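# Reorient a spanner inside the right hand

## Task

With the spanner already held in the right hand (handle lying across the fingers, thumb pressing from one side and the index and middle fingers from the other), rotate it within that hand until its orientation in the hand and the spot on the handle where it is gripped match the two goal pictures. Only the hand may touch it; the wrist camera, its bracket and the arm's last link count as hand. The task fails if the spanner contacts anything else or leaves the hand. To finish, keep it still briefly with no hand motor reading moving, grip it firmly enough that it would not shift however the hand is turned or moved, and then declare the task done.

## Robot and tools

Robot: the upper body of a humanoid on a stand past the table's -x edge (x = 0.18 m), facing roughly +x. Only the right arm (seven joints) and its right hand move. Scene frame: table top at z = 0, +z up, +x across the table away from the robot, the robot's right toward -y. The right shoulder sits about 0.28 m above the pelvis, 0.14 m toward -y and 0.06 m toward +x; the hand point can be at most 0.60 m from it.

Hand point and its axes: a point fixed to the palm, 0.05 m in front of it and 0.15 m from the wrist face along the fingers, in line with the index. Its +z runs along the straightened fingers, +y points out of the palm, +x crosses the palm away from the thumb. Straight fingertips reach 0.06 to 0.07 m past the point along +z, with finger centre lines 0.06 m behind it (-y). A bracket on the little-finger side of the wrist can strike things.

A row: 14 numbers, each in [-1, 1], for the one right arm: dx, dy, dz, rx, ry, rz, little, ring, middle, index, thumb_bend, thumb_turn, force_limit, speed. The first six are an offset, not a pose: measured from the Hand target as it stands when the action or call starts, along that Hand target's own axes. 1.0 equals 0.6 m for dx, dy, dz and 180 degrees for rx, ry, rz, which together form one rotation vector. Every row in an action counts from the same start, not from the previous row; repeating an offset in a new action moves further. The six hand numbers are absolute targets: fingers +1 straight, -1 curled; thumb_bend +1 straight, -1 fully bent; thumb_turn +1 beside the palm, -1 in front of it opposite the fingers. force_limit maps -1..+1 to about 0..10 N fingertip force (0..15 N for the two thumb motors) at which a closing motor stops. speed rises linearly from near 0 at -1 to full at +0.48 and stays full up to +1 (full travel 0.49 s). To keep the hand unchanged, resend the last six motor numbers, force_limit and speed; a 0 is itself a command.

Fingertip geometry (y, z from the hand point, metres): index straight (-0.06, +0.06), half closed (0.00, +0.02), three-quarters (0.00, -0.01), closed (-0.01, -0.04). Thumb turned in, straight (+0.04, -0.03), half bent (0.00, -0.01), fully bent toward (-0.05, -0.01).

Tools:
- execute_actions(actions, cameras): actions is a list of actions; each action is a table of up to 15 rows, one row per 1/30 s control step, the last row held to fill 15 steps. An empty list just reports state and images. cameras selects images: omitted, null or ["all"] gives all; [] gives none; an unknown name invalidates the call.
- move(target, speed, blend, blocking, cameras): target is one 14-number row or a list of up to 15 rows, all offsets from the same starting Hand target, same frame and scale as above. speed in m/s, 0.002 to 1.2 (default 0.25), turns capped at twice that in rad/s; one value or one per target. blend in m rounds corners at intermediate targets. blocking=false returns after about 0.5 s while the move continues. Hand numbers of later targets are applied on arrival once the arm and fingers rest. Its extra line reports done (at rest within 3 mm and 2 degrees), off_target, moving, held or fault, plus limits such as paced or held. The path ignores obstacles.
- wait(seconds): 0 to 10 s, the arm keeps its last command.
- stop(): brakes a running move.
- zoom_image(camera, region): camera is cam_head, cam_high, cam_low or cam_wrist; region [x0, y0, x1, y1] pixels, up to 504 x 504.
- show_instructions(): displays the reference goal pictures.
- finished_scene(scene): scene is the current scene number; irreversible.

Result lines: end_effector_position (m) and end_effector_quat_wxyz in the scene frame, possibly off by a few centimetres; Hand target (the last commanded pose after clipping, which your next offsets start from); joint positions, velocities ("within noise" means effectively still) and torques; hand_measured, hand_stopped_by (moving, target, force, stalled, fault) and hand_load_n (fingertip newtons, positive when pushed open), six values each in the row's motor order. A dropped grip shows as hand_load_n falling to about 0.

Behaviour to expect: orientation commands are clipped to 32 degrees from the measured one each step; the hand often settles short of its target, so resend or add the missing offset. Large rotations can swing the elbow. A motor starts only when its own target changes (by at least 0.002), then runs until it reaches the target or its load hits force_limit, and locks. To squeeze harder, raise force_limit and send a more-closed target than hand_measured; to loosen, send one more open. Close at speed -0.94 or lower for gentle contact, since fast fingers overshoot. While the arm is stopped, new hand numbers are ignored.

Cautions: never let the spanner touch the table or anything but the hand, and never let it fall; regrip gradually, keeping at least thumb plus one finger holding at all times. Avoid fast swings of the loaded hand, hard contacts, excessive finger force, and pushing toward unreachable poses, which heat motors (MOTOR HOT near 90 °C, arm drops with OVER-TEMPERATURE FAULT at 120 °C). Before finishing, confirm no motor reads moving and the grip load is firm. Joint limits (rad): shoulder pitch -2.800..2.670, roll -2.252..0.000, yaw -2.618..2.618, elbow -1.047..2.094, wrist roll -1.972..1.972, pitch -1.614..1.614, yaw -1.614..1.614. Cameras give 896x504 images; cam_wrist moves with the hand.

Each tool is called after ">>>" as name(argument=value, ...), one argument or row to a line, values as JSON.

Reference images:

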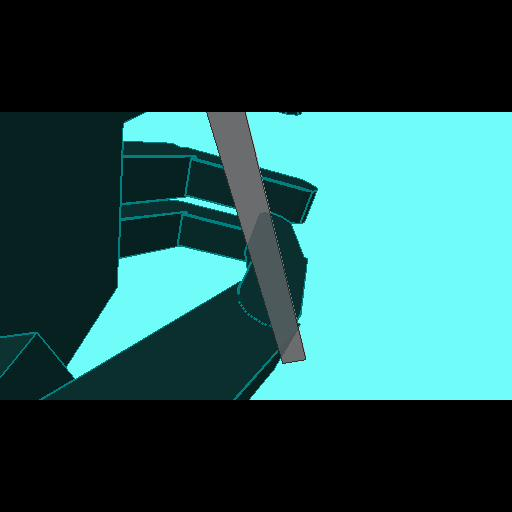

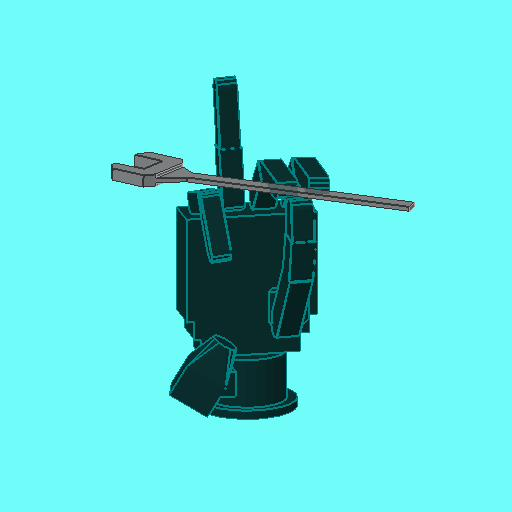

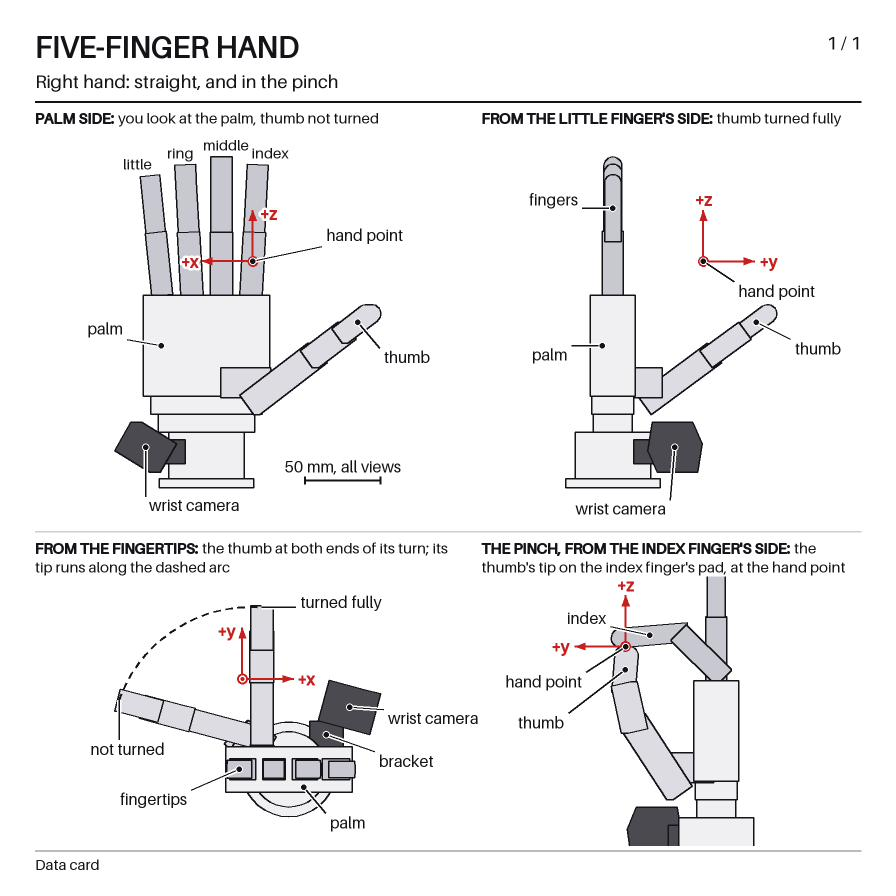

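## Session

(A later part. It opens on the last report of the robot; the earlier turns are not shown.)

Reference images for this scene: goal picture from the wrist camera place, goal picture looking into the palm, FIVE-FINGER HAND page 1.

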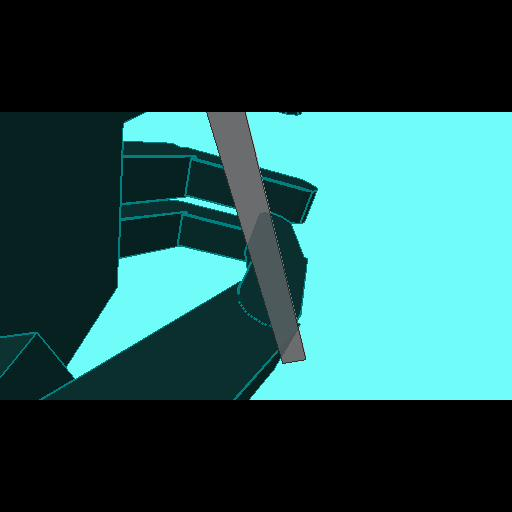

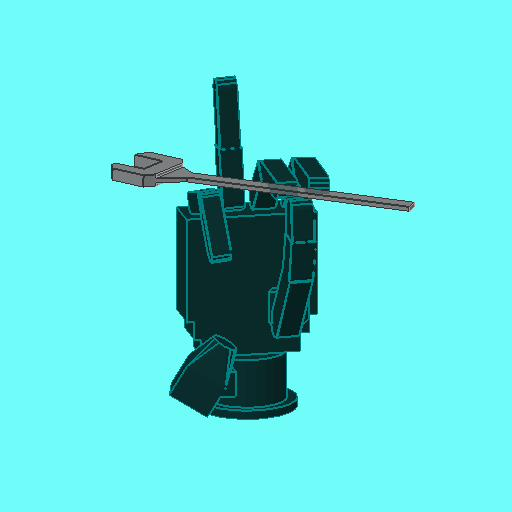

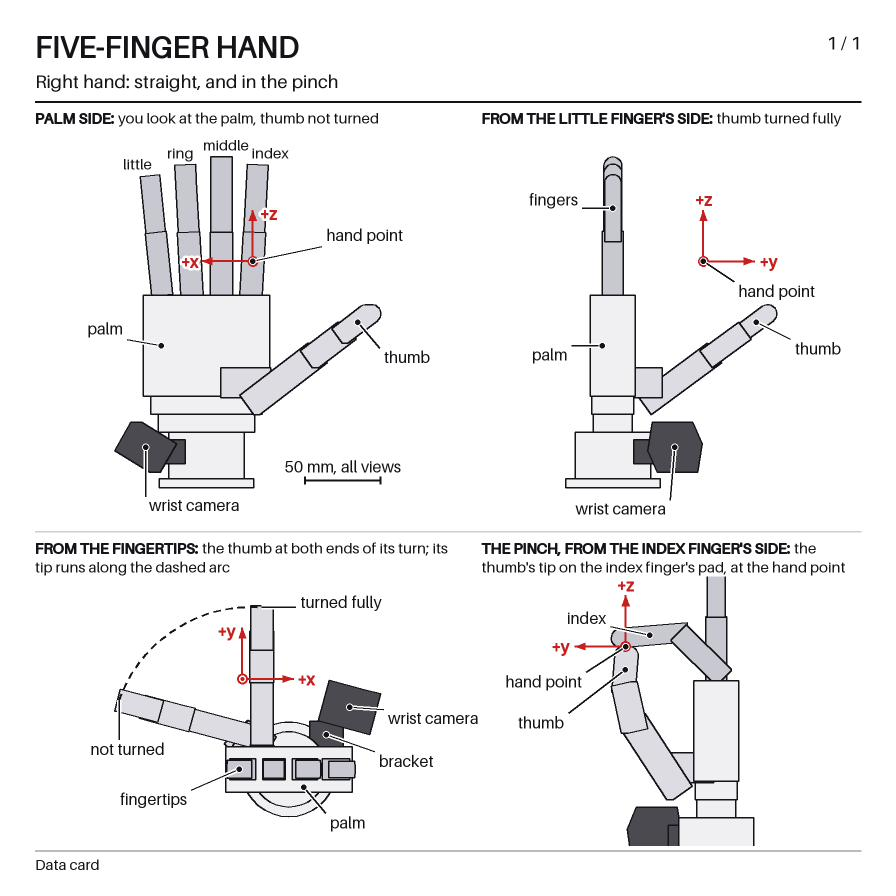

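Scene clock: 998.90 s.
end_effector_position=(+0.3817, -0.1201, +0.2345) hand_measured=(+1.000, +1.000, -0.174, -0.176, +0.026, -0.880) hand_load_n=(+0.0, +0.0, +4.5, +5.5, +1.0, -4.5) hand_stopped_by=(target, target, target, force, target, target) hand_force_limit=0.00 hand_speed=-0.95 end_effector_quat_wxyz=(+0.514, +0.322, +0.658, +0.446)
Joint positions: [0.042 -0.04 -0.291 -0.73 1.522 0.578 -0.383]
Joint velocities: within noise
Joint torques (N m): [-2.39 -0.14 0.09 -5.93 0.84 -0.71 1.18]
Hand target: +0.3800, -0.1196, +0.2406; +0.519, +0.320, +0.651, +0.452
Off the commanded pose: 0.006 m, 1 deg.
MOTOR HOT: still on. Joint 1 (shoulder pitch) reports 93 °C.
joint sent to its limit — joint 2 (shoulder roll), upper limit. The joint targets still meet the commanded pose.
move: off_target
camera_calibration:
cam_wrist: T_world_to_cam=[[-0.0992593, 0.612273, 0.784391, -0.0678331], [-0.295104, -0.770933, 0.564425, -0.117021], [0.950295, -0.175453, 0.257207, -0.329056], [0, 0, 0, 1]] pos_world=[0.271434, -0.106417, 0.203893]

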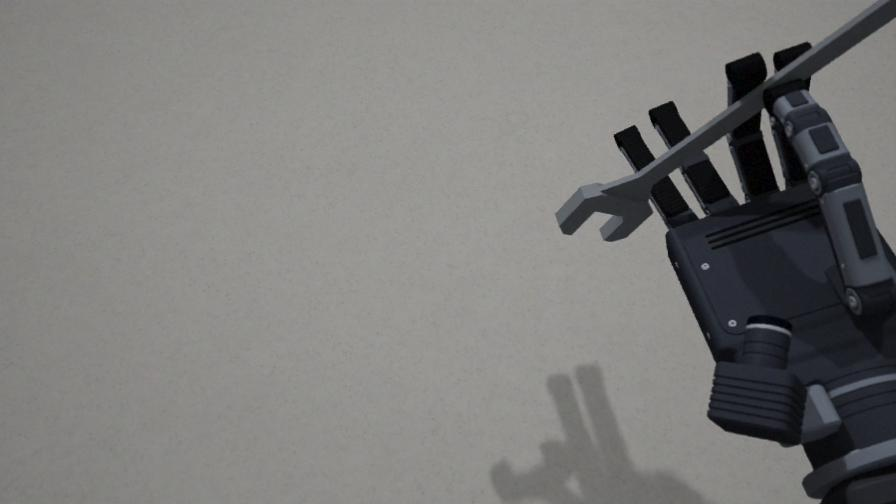

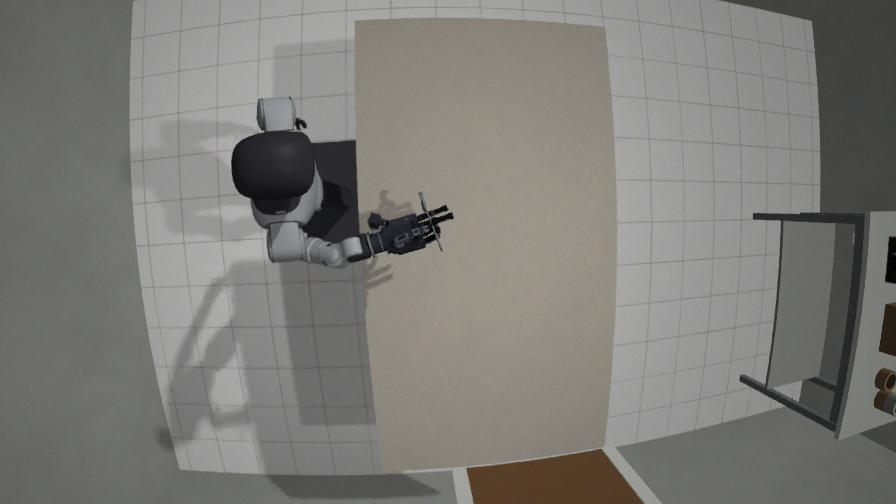

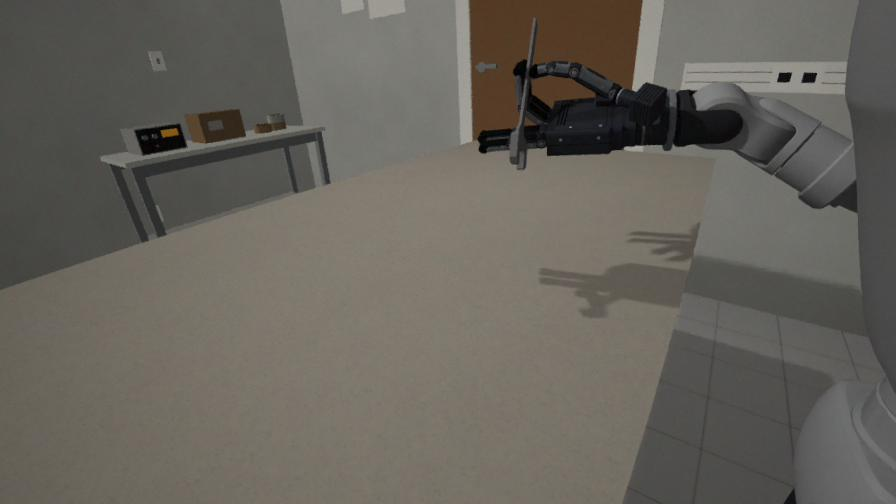

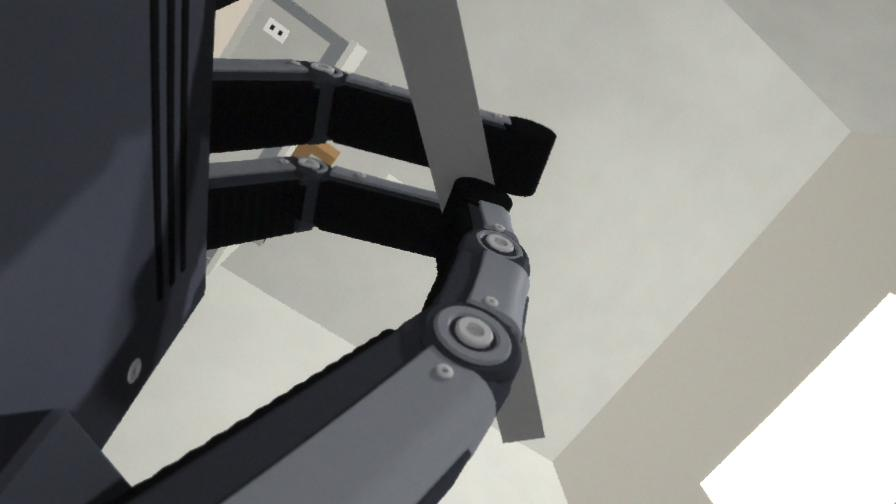

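>>> execute_actions(
  actions=[
    [[0, 0, 0, 0, 0, 0, 1, 1, -0.169, -0.171, 0.026, -0.88, 0.0, -0.95]],
  ],
  cameras=["cam_wrist"],
)

>>> execute_actions(
  actions=[
    [[0, 0, 0, 0, 0, 0, 1, 1, -0.167, -0.169, 0.026, -0.88, 0.0, -0.95]],
  ],
  cameras=["cam_wrist", "cam_head"],
)

Scene clock: 1013.27 s.
end_effector_position=(+0.3817, -0.1201, +0.2346) hand_measured=(+1.000, +1.000, -0.168, -0.170, +0.026, -0.880) hand_load_n=(+0.0, +0.0, +2.0, +2.5, -0.5, -0.5) hand_stopped_by=(target, target, target, target, target, target) hand_force_limit=0.00 hand_speed=-0.95 end_effector_quat_wxyz=(+0.514, +0.322, +0.658, +0.447)
Joint positions: [0.042 -0.04 -0.291 -0.73 1.522 0.578 -0.382]
Joint velocities: within noise
Joint torques (N m): [-2.37 -0.31 0.05 -5.79 0.72 -0.73 1.17]
Hand target: +0.3800, -0.1196, +0.2406; +0.519, +0.320, +0.651, +0.452
Off the commanded pose: 0.006 m, 1 deg.
MOTOR HOT: cleared.
joint sent to its limit — joint 2 (shoulder roll), upper limit. The joint targets still meet the commanded pose.
camera_calibration:
cam_wrist: T_world_to_cam=[[-0.099574, 0.612176, 0.784427, -0.0677642], [-0.29543, -0.770985, 0.564184, -0.116889], [0.950161, -0.175565, 0.257625, -0.329116], [0, 0, 0, 1]] pos_world=[0.271434, -0.106417, 0.203891]
Images, in order (width x height): cam_wrist 896x504.

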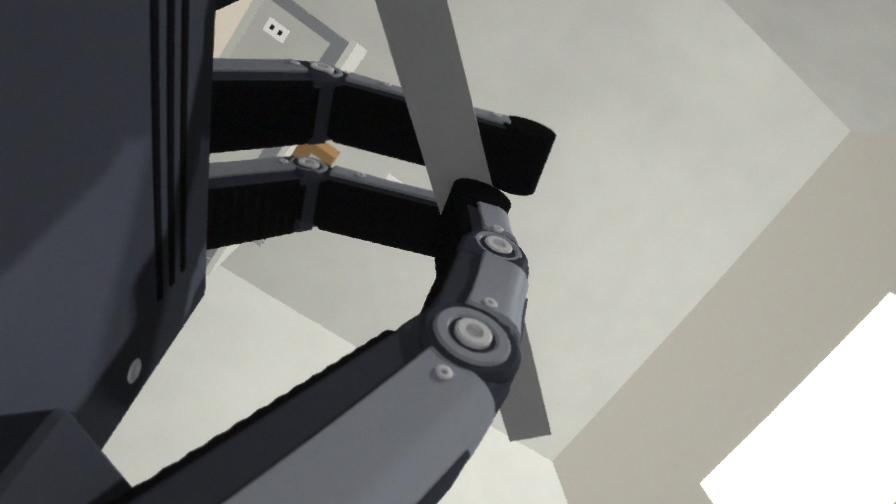

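Scene clock: 1013.97 s.
end_effector_position=(+0.3817, -0.1201, +0.2346) hand_measured=(+1.000, +1.000, -0.166, -0.168, +0.026, -0.880) hand_load_n=(+0.0, +0.0, +1.0, +1.5, -1.0, -0.5) hand_stopped_by=(target, target, target, target, target, target) hand_force_limit=0.00 hand_speed=-0.95 end_effector_quat_wxyz=(+0.514, +0.322, +0.658, +0.447)
Joint positions: [0.042 -0.04 -0.291 -0.73 1.522 0.578 -0.382]
Joint velocities: within noise
Joint torques (N m): [-2.41 -0.36 0.32 -5.92 0.73 -0.68 1.16]
Hand target: +0.3800, -0.1196, +0.2406; +0.519, +0.320, +0.651, +0.452
Off the commanded pose: 0.006 m, 1 deg.
joint sent to its limit — joint 2 (shoulder roll), upper limit. The joint targets still meet the commanded pose.
camera_calibration:
cam_wrist: T_world_to_cam=[[-0.099574, 0.612176, 0.784427, -0.0677642], [-0.29543, -0.770985, 0.564184, -0.116889], [0.950161, -0.175565, 0.257625, -0.329116], [0, 0, 0, 1]] pos_world=[0.271434, -0.106417, 0.203891]
Images, in order (width x height): cam_head 896x504, cam_wrist 896x504.

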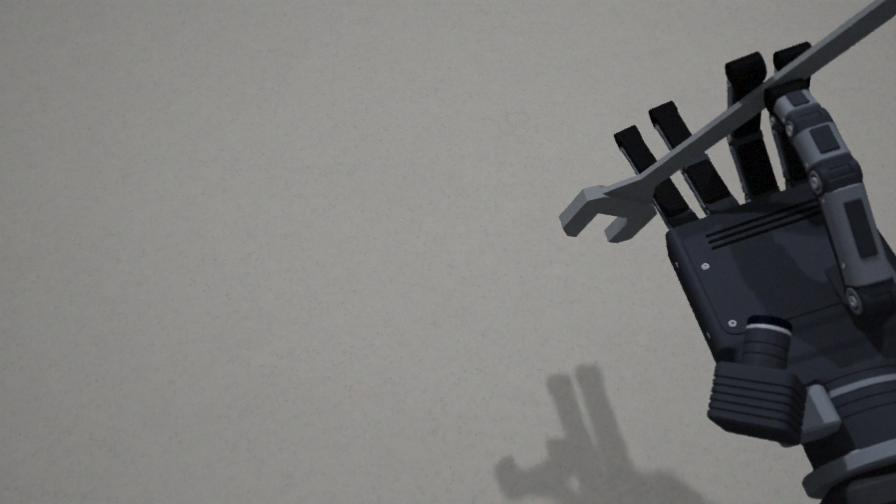

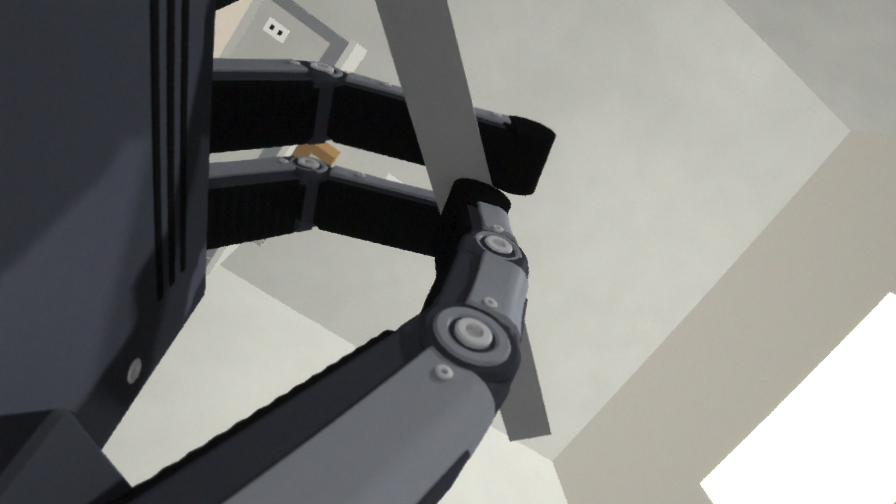

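>>> execute_actions(
  actions=[
    [[0, 0, 0, 0, 0, 0, 1, 1, -0.167, -0.169, 0.0, -0.88, 0.0, -0.95]],
  ],
  cameras=["cam_wrist"],
)

Scene clock: 1080.77 s.
end_effector_position=(+0.3817, -0.1201, +0.2346) hand_measured=(+1.000, +1.000, -0.166, -0.168, +0.002, -0.880) hand_load_n=(+0.0, +0.0, +2.0, +3.0, +2.5, -0.5) hand_stopped_by=(target, target, target, target, target, target) hand_force_limit=0.00 hand_speed=-0.95 end_effector_quat_wxyz=(+0.514, +0.322, +0.658, +0.447)
Joint positions: [0.042 -0.04 -0.291 -0.73 1.522 0.578 -0.382]
Joint velocities: within noise
Joint torques (N m): [-2.16 -0.16 0.15 -5.63 0.98 -0.7 1.16]
Hand target: +0.3800, -0.1196, +0.2406; +0.519, +0.320, +0.651, +0.452
Off the commanded pose: 0.006 m, 1 deg.
joint sent to its limit — joint 2 (shoulder roll), upper limit. The joint targets still meet the commanded pose.
camera_calibration:
cam_wrist: T_world_to_cam=[[-0.099574, 0.612176, 0.784427, -0.0677642], [-0.29543, -0.770985, 0.564184, -0.116889], [0.950161, -0.175565, 0.257625, -0.329116], [0, 0, 0, 1]] pos_world=[0.271434, -0.106417, 0.203891]
Images, in order (width x height): cam_wrist 896x504.

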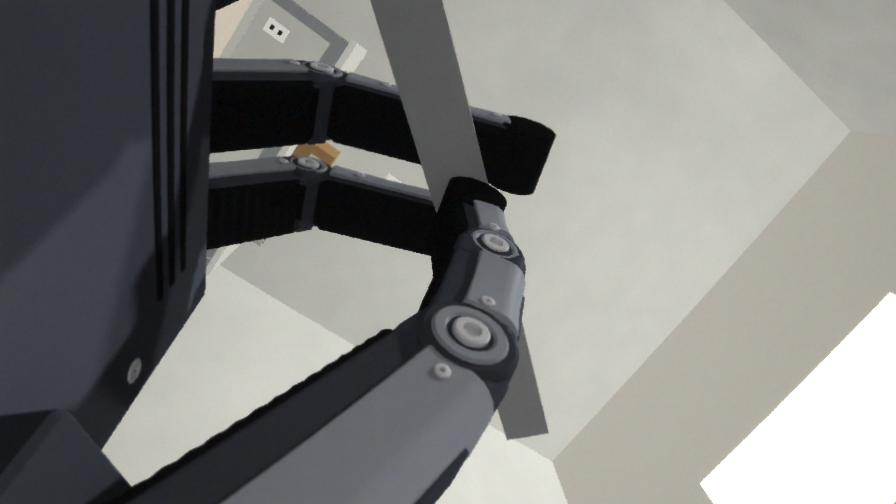

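>>> execute_actions(
  actions=[
    [[0, 0, 0, 0, 0, 0, 1, 1, -0.165, -0.167, 0.0, -0.88, 0.0, -0.95]],
    [[0, 0, 0, 0, 0, 0, 1, 1, -0.165, -0.167, -0.026, -0.88, 0.0, -0.95]],
  ],
  cameras=["cam_wrist"],
)

Scene clock: 1095.03 s.
end_effector_position=(+0.3817, -0.1201, +0.2347) hand_measured=(+1.000, +1.000, -0.164, -0.166, -0.022, -0.880) hand_load_n=(+0.0, +0.0, +2.5, +4.0, +4.0, -0.5) hand_stopped_by=(target, target, target, target, target, target) hand_force_limit=0.00 hand_speed=-0.95 end_effector_quat_wxyz=(+0.514, +0.322, +0.658, +0.447)
Joint positions: [0.042 -0.04 -0.291 -0.73 1.522 0.578 -0.382]
Joint velocities: within noise
Joint torques (N m): [-2.49 -0.37 0.29 -5.59 0.71 -0.68 1.15]
Hand target: +0.3800, -0.1196, +0.2406; +0.519, +0.320, +0.651, +0.452
Off the commanded pose: 0.006 m, 1 deg.
joint sent to its limit — joint 2 (shoulder roll), upper limit. The joint targets still meet the commanded pose.
camera_calibration:
cam_wrist: T_world_to_cam=[[-0.0996717, 0.61213, 0.784451, -0.067747], [-0.295475, -0.771023, 0.564108, -0.116864], [0.950137, -0.17556, 0.257718, -0.329128], [0, 0, 0, 1]] pos_world=[0.271434, -0.106417, 0.203891]
Images, in order (width x height): cam_wrist 896x504.

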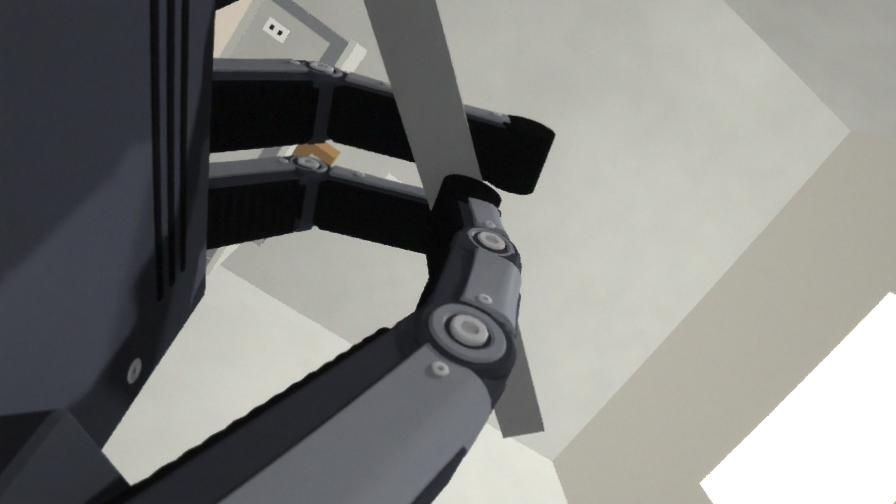

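>>> execute_actions(
  actions=[
    [[0, 0, 0, 0, 0, 0, 1, 1, -0.161, -0.163, -0.026, -0.88, 0.0, -0.95]],
    [[0, 0, 0, 0, 0, 0, 1, 1, -0.161, -0.163, -0.056, -0.88, 0.0, -0.95]],
  ],
  cameras=["cam_wrist"],
)

Scene clock: 1102.83 s.
end_effector_position=(+0.3817, -0.1201, +0.2347) hand_measured=(+1.000, +1.000, -0.160, -0.162, -0.052, -0.880) hand_load_n=(+0.0, +0.0, +3.0, +4.5, +5.0, -0.5) hand_stopped_by=(target, target, target, target, target, target) hand_force_limit=0.00 hand_speed=-0.95 end_effector_quat_wxyz=(+0.514, +0.322, +0.658, +0.447)
Joint positions: [0.042 -0.04 -0.291 -0.73 1.522 0.578 -0.382]
Joint velocities: within noise
Joint torques (N m): [-2.6 -0.33 0.36 -5.67 0.75 -0.67 1.13]
Hand target: +0.3800, -0.1196, +0.2406; +0.519, +0.320, +0.651, +0.452
Off the commanded pose: 0.006 m, 1 deg.
joint sent to its limit — joint 2 (shoulder roll), upper limit. The joint targets still meet the commanded pose.
camera_calibration:
cam_wrist: T_world_to_cam=[[-0.0997847, 0.612043, 0.784504, -0.0678141], [-0.295516, -0.771092, 0.563992, -0.116893], [0.950112, -0.175555, 0.257812, -0.329166], [0, 0, 0, 1]] pos_world=[0.271434, -0.106417, 0.20399]
Images, in order (width x height): cam_wrist 896x504.

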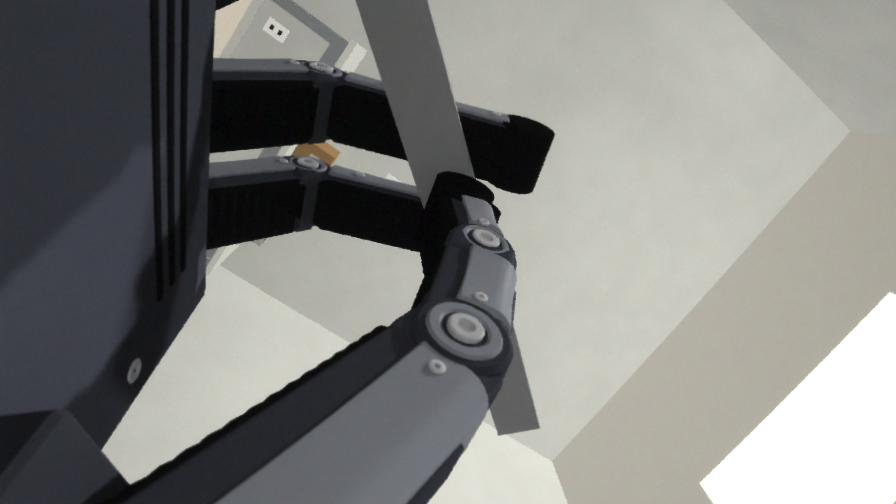

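>>> execute_actions(
  actions=[
    [[0, 0, 0, 0, 0, 0, 1, 1, -0.175, -0.177, -0.056, -0.88, 1.0, -0.95]],
  ],
  cameras=["cam_wrist", "cam_head"],
)

Scene clock: 1115.43 s.
end_effector_position=(+0.3817, -0.1201, +0.2347) hand_measured=(+1.000, +1.000, -0.172, -0.174, -0.052, -0.880) hand_load_n=(+0.0, +0.0, +9.0, +10.0, +5.5, -1.0) hand_stopped_by=(target, target, target, force, target, target) hand_force_limit=1.00 hand_speed=-0.95 end_effector_quat_wxyz=(+0.514, +0.322, +0.658, +0.447)
Joint positions: [0.042 -0.04 -0.291 -0.73 1.522 0.578 -0.382]
Joint velocities: within noise
Joint torques (N m): [-2.44 -0.47 0.32 -5.87 0.73 -0.69 1.2]
Hand target: +0.3800, -0.1196, +0.2406; +0.519, +0.320, +0.651, +0.452
Off the commanded pose: 0.006 m, 1 deg.
joint sent to its limit — joint 2 (shoulder roll), upper limit. The joint targets still meet the commanded pose.
camera_calibration:
cam_wrist: T_world_to_cam=[[-0.0997847, 0.612043, 0.784504, -0.0678141], [-0.295516, -0.771092, 0.563992, -0.116893], [0.950112, -0.175555, 0.257812, -0.329166], [0, 0, 0, 1]] pos_world=[0.271434, -0.106417, 0.20399]
Images, in order (width x height): cam_head 896x504, cam_wrist 896x504.

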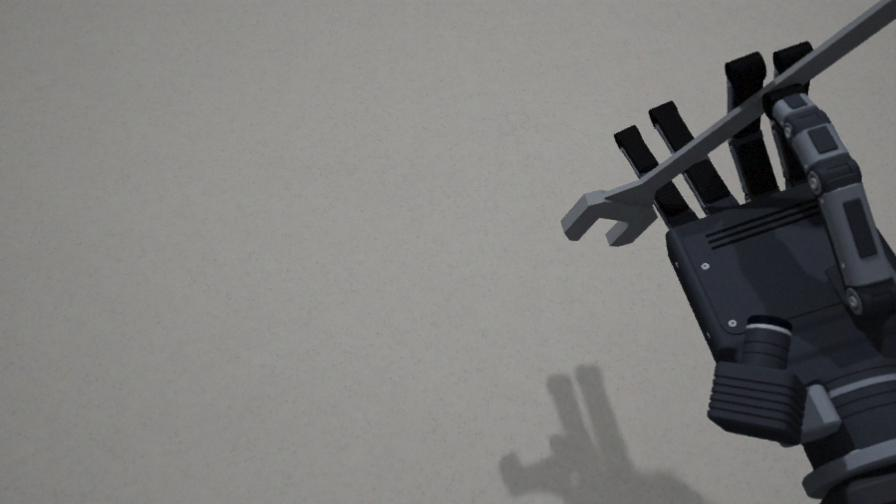

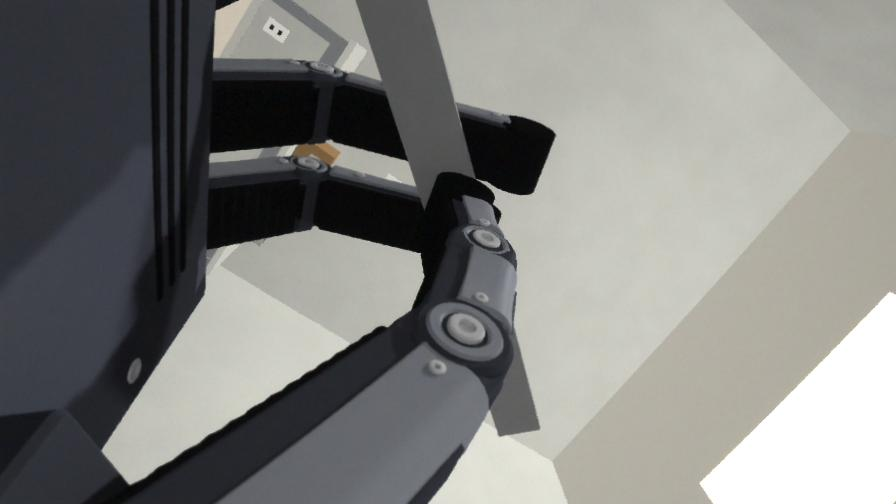

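>>> execute_actions(
  actions=[
    [[0, 0, 0, 0, 0, 0, 1, 1, -0.182, -0.183, -0.056, -0.88, 1.0, -0.95]],
  ],
  cameras=["cam_wrist"],
)

Scene clock: 1129.50 s.
end_effector_position=(+0.3817, -0.1201, +0.2347) hand_measured=(+1.000, +1.000, -0.174, -0.176, -0.052, -0.880) hand_load_n=(+0.0, +0.0, +10.0, +11.0, +5.5, -0.5) hand_stopped_by=(target, target, force, force, target, target) hand_force_limit=1.00 hand_speed=-0.95 end_effector_quat_wxyz=(+0.514, +0.322, +0.658, +0.447)
Joint positions: [0.042 -0.04 -0.291 -0.73 1.522 0.578 -0.382]
Joint velocities: within noise
Joint torques (N m): [-2.32 -0.27 0.32 -5.66 0.74 -0.69 1.18]
Hand target: +0.3800, -0.1196, +0.2406; +0.519, +0.320, +0.651, +0.452
Off the commanded pose: 0.006 m, 1 deg.
joint sent to its limit — joint 2 (shoulder roll), upper limit. The joint targets still meet the commanded pose.
camera_calibration:
cam_wrist: T_world_to_cam=[[-0.0997847, 0.612043, 0.784504, -0.0678141], [-0.295516, -0.771092, 0.563992, -0.116893], [0.950112, -0.175555, 0.257812, -0.329166], [0, 0, 0, 1]] pos_world=[0.271434, -0.106417, 0.20399]
Images, in order (width x height): cam_wrist 896x504.

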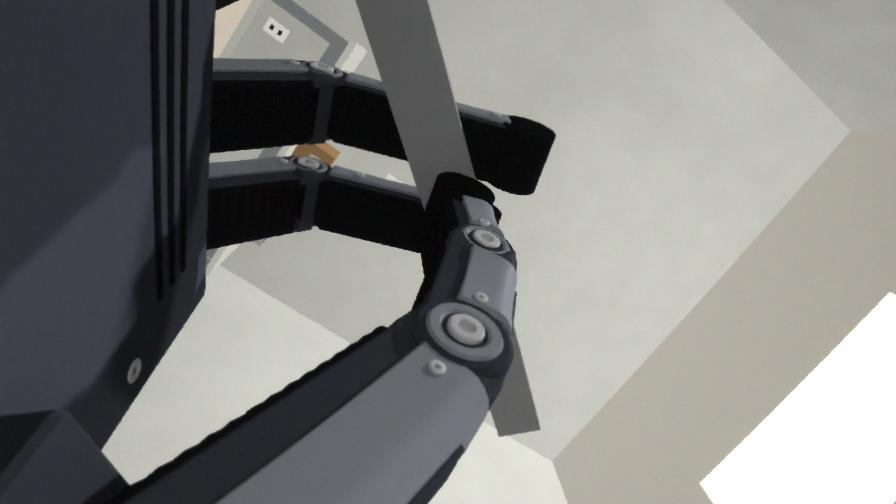

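>>> wait(
  seconds=1.0,
  cameras=["cam_wrist"],
)

>>> finished_scene(
  scene=1,
)

Scene clock: 1135.97 s.
end_effector_position=(+0.3817, -0.1201, +0.2347) hand_measured=(+1.000, +1.000, -0.174, -0.176, -0.052, -0.880) hand_load_n=(+0.0, +0.0, +10.0, +11.0, +5.5, -0.5) hand_stopped_by=(target, target, force, force, target, target) hand_force_limit=1.00 hand_speed=-0.95 end_effector_quat_wxyz=(+0.514, +0.322, +0.658, +0.447)
Joint positions: [0.042 -0.04 -0.291 -0.73 1.522 0.578 -0.382]
Joint velocities: within noise
Joint torques (N m): [-2.56 -0.37 0.13 -5.51 0.69 -0.71 1.2]
Hand target: +0.3800, -0.1196, +0.2406; +0.519, +0.320, +0.651, +0.452
Off the commanded pose: 0.006 m, 1 deg.
wait: 1.00 s; at rest from the start
camera_calibration:
cam_wrist: T_world_to_cam=[[-0.0997847, 0.612043, 0.784504, -0.0678141], [-0.295516, -0.771092, 0.563992, -0.116893], [0.950112, -0.175555, 0.257812, -0.329166], [0, 0, 0, 1]] pos_world=[0.271434, -0.106417, 0.20399]
Images, in order (width x height): cam_wrist 896x504.

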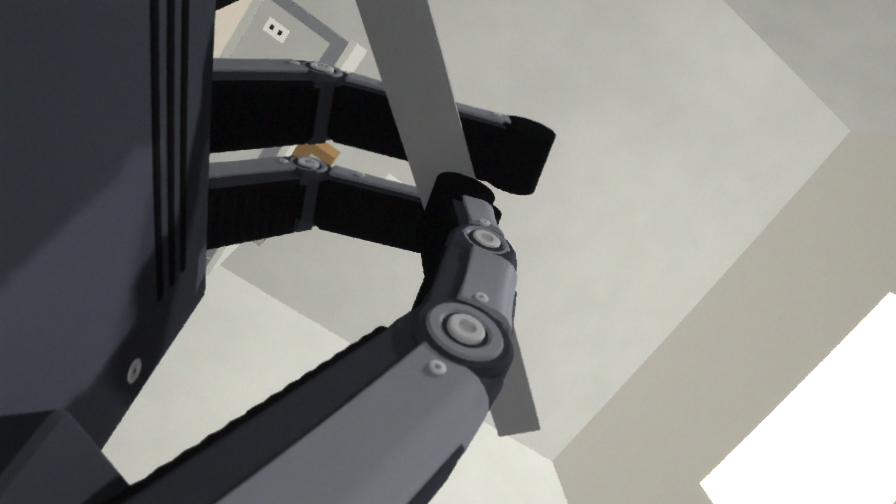

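The scene is finished: the task was done.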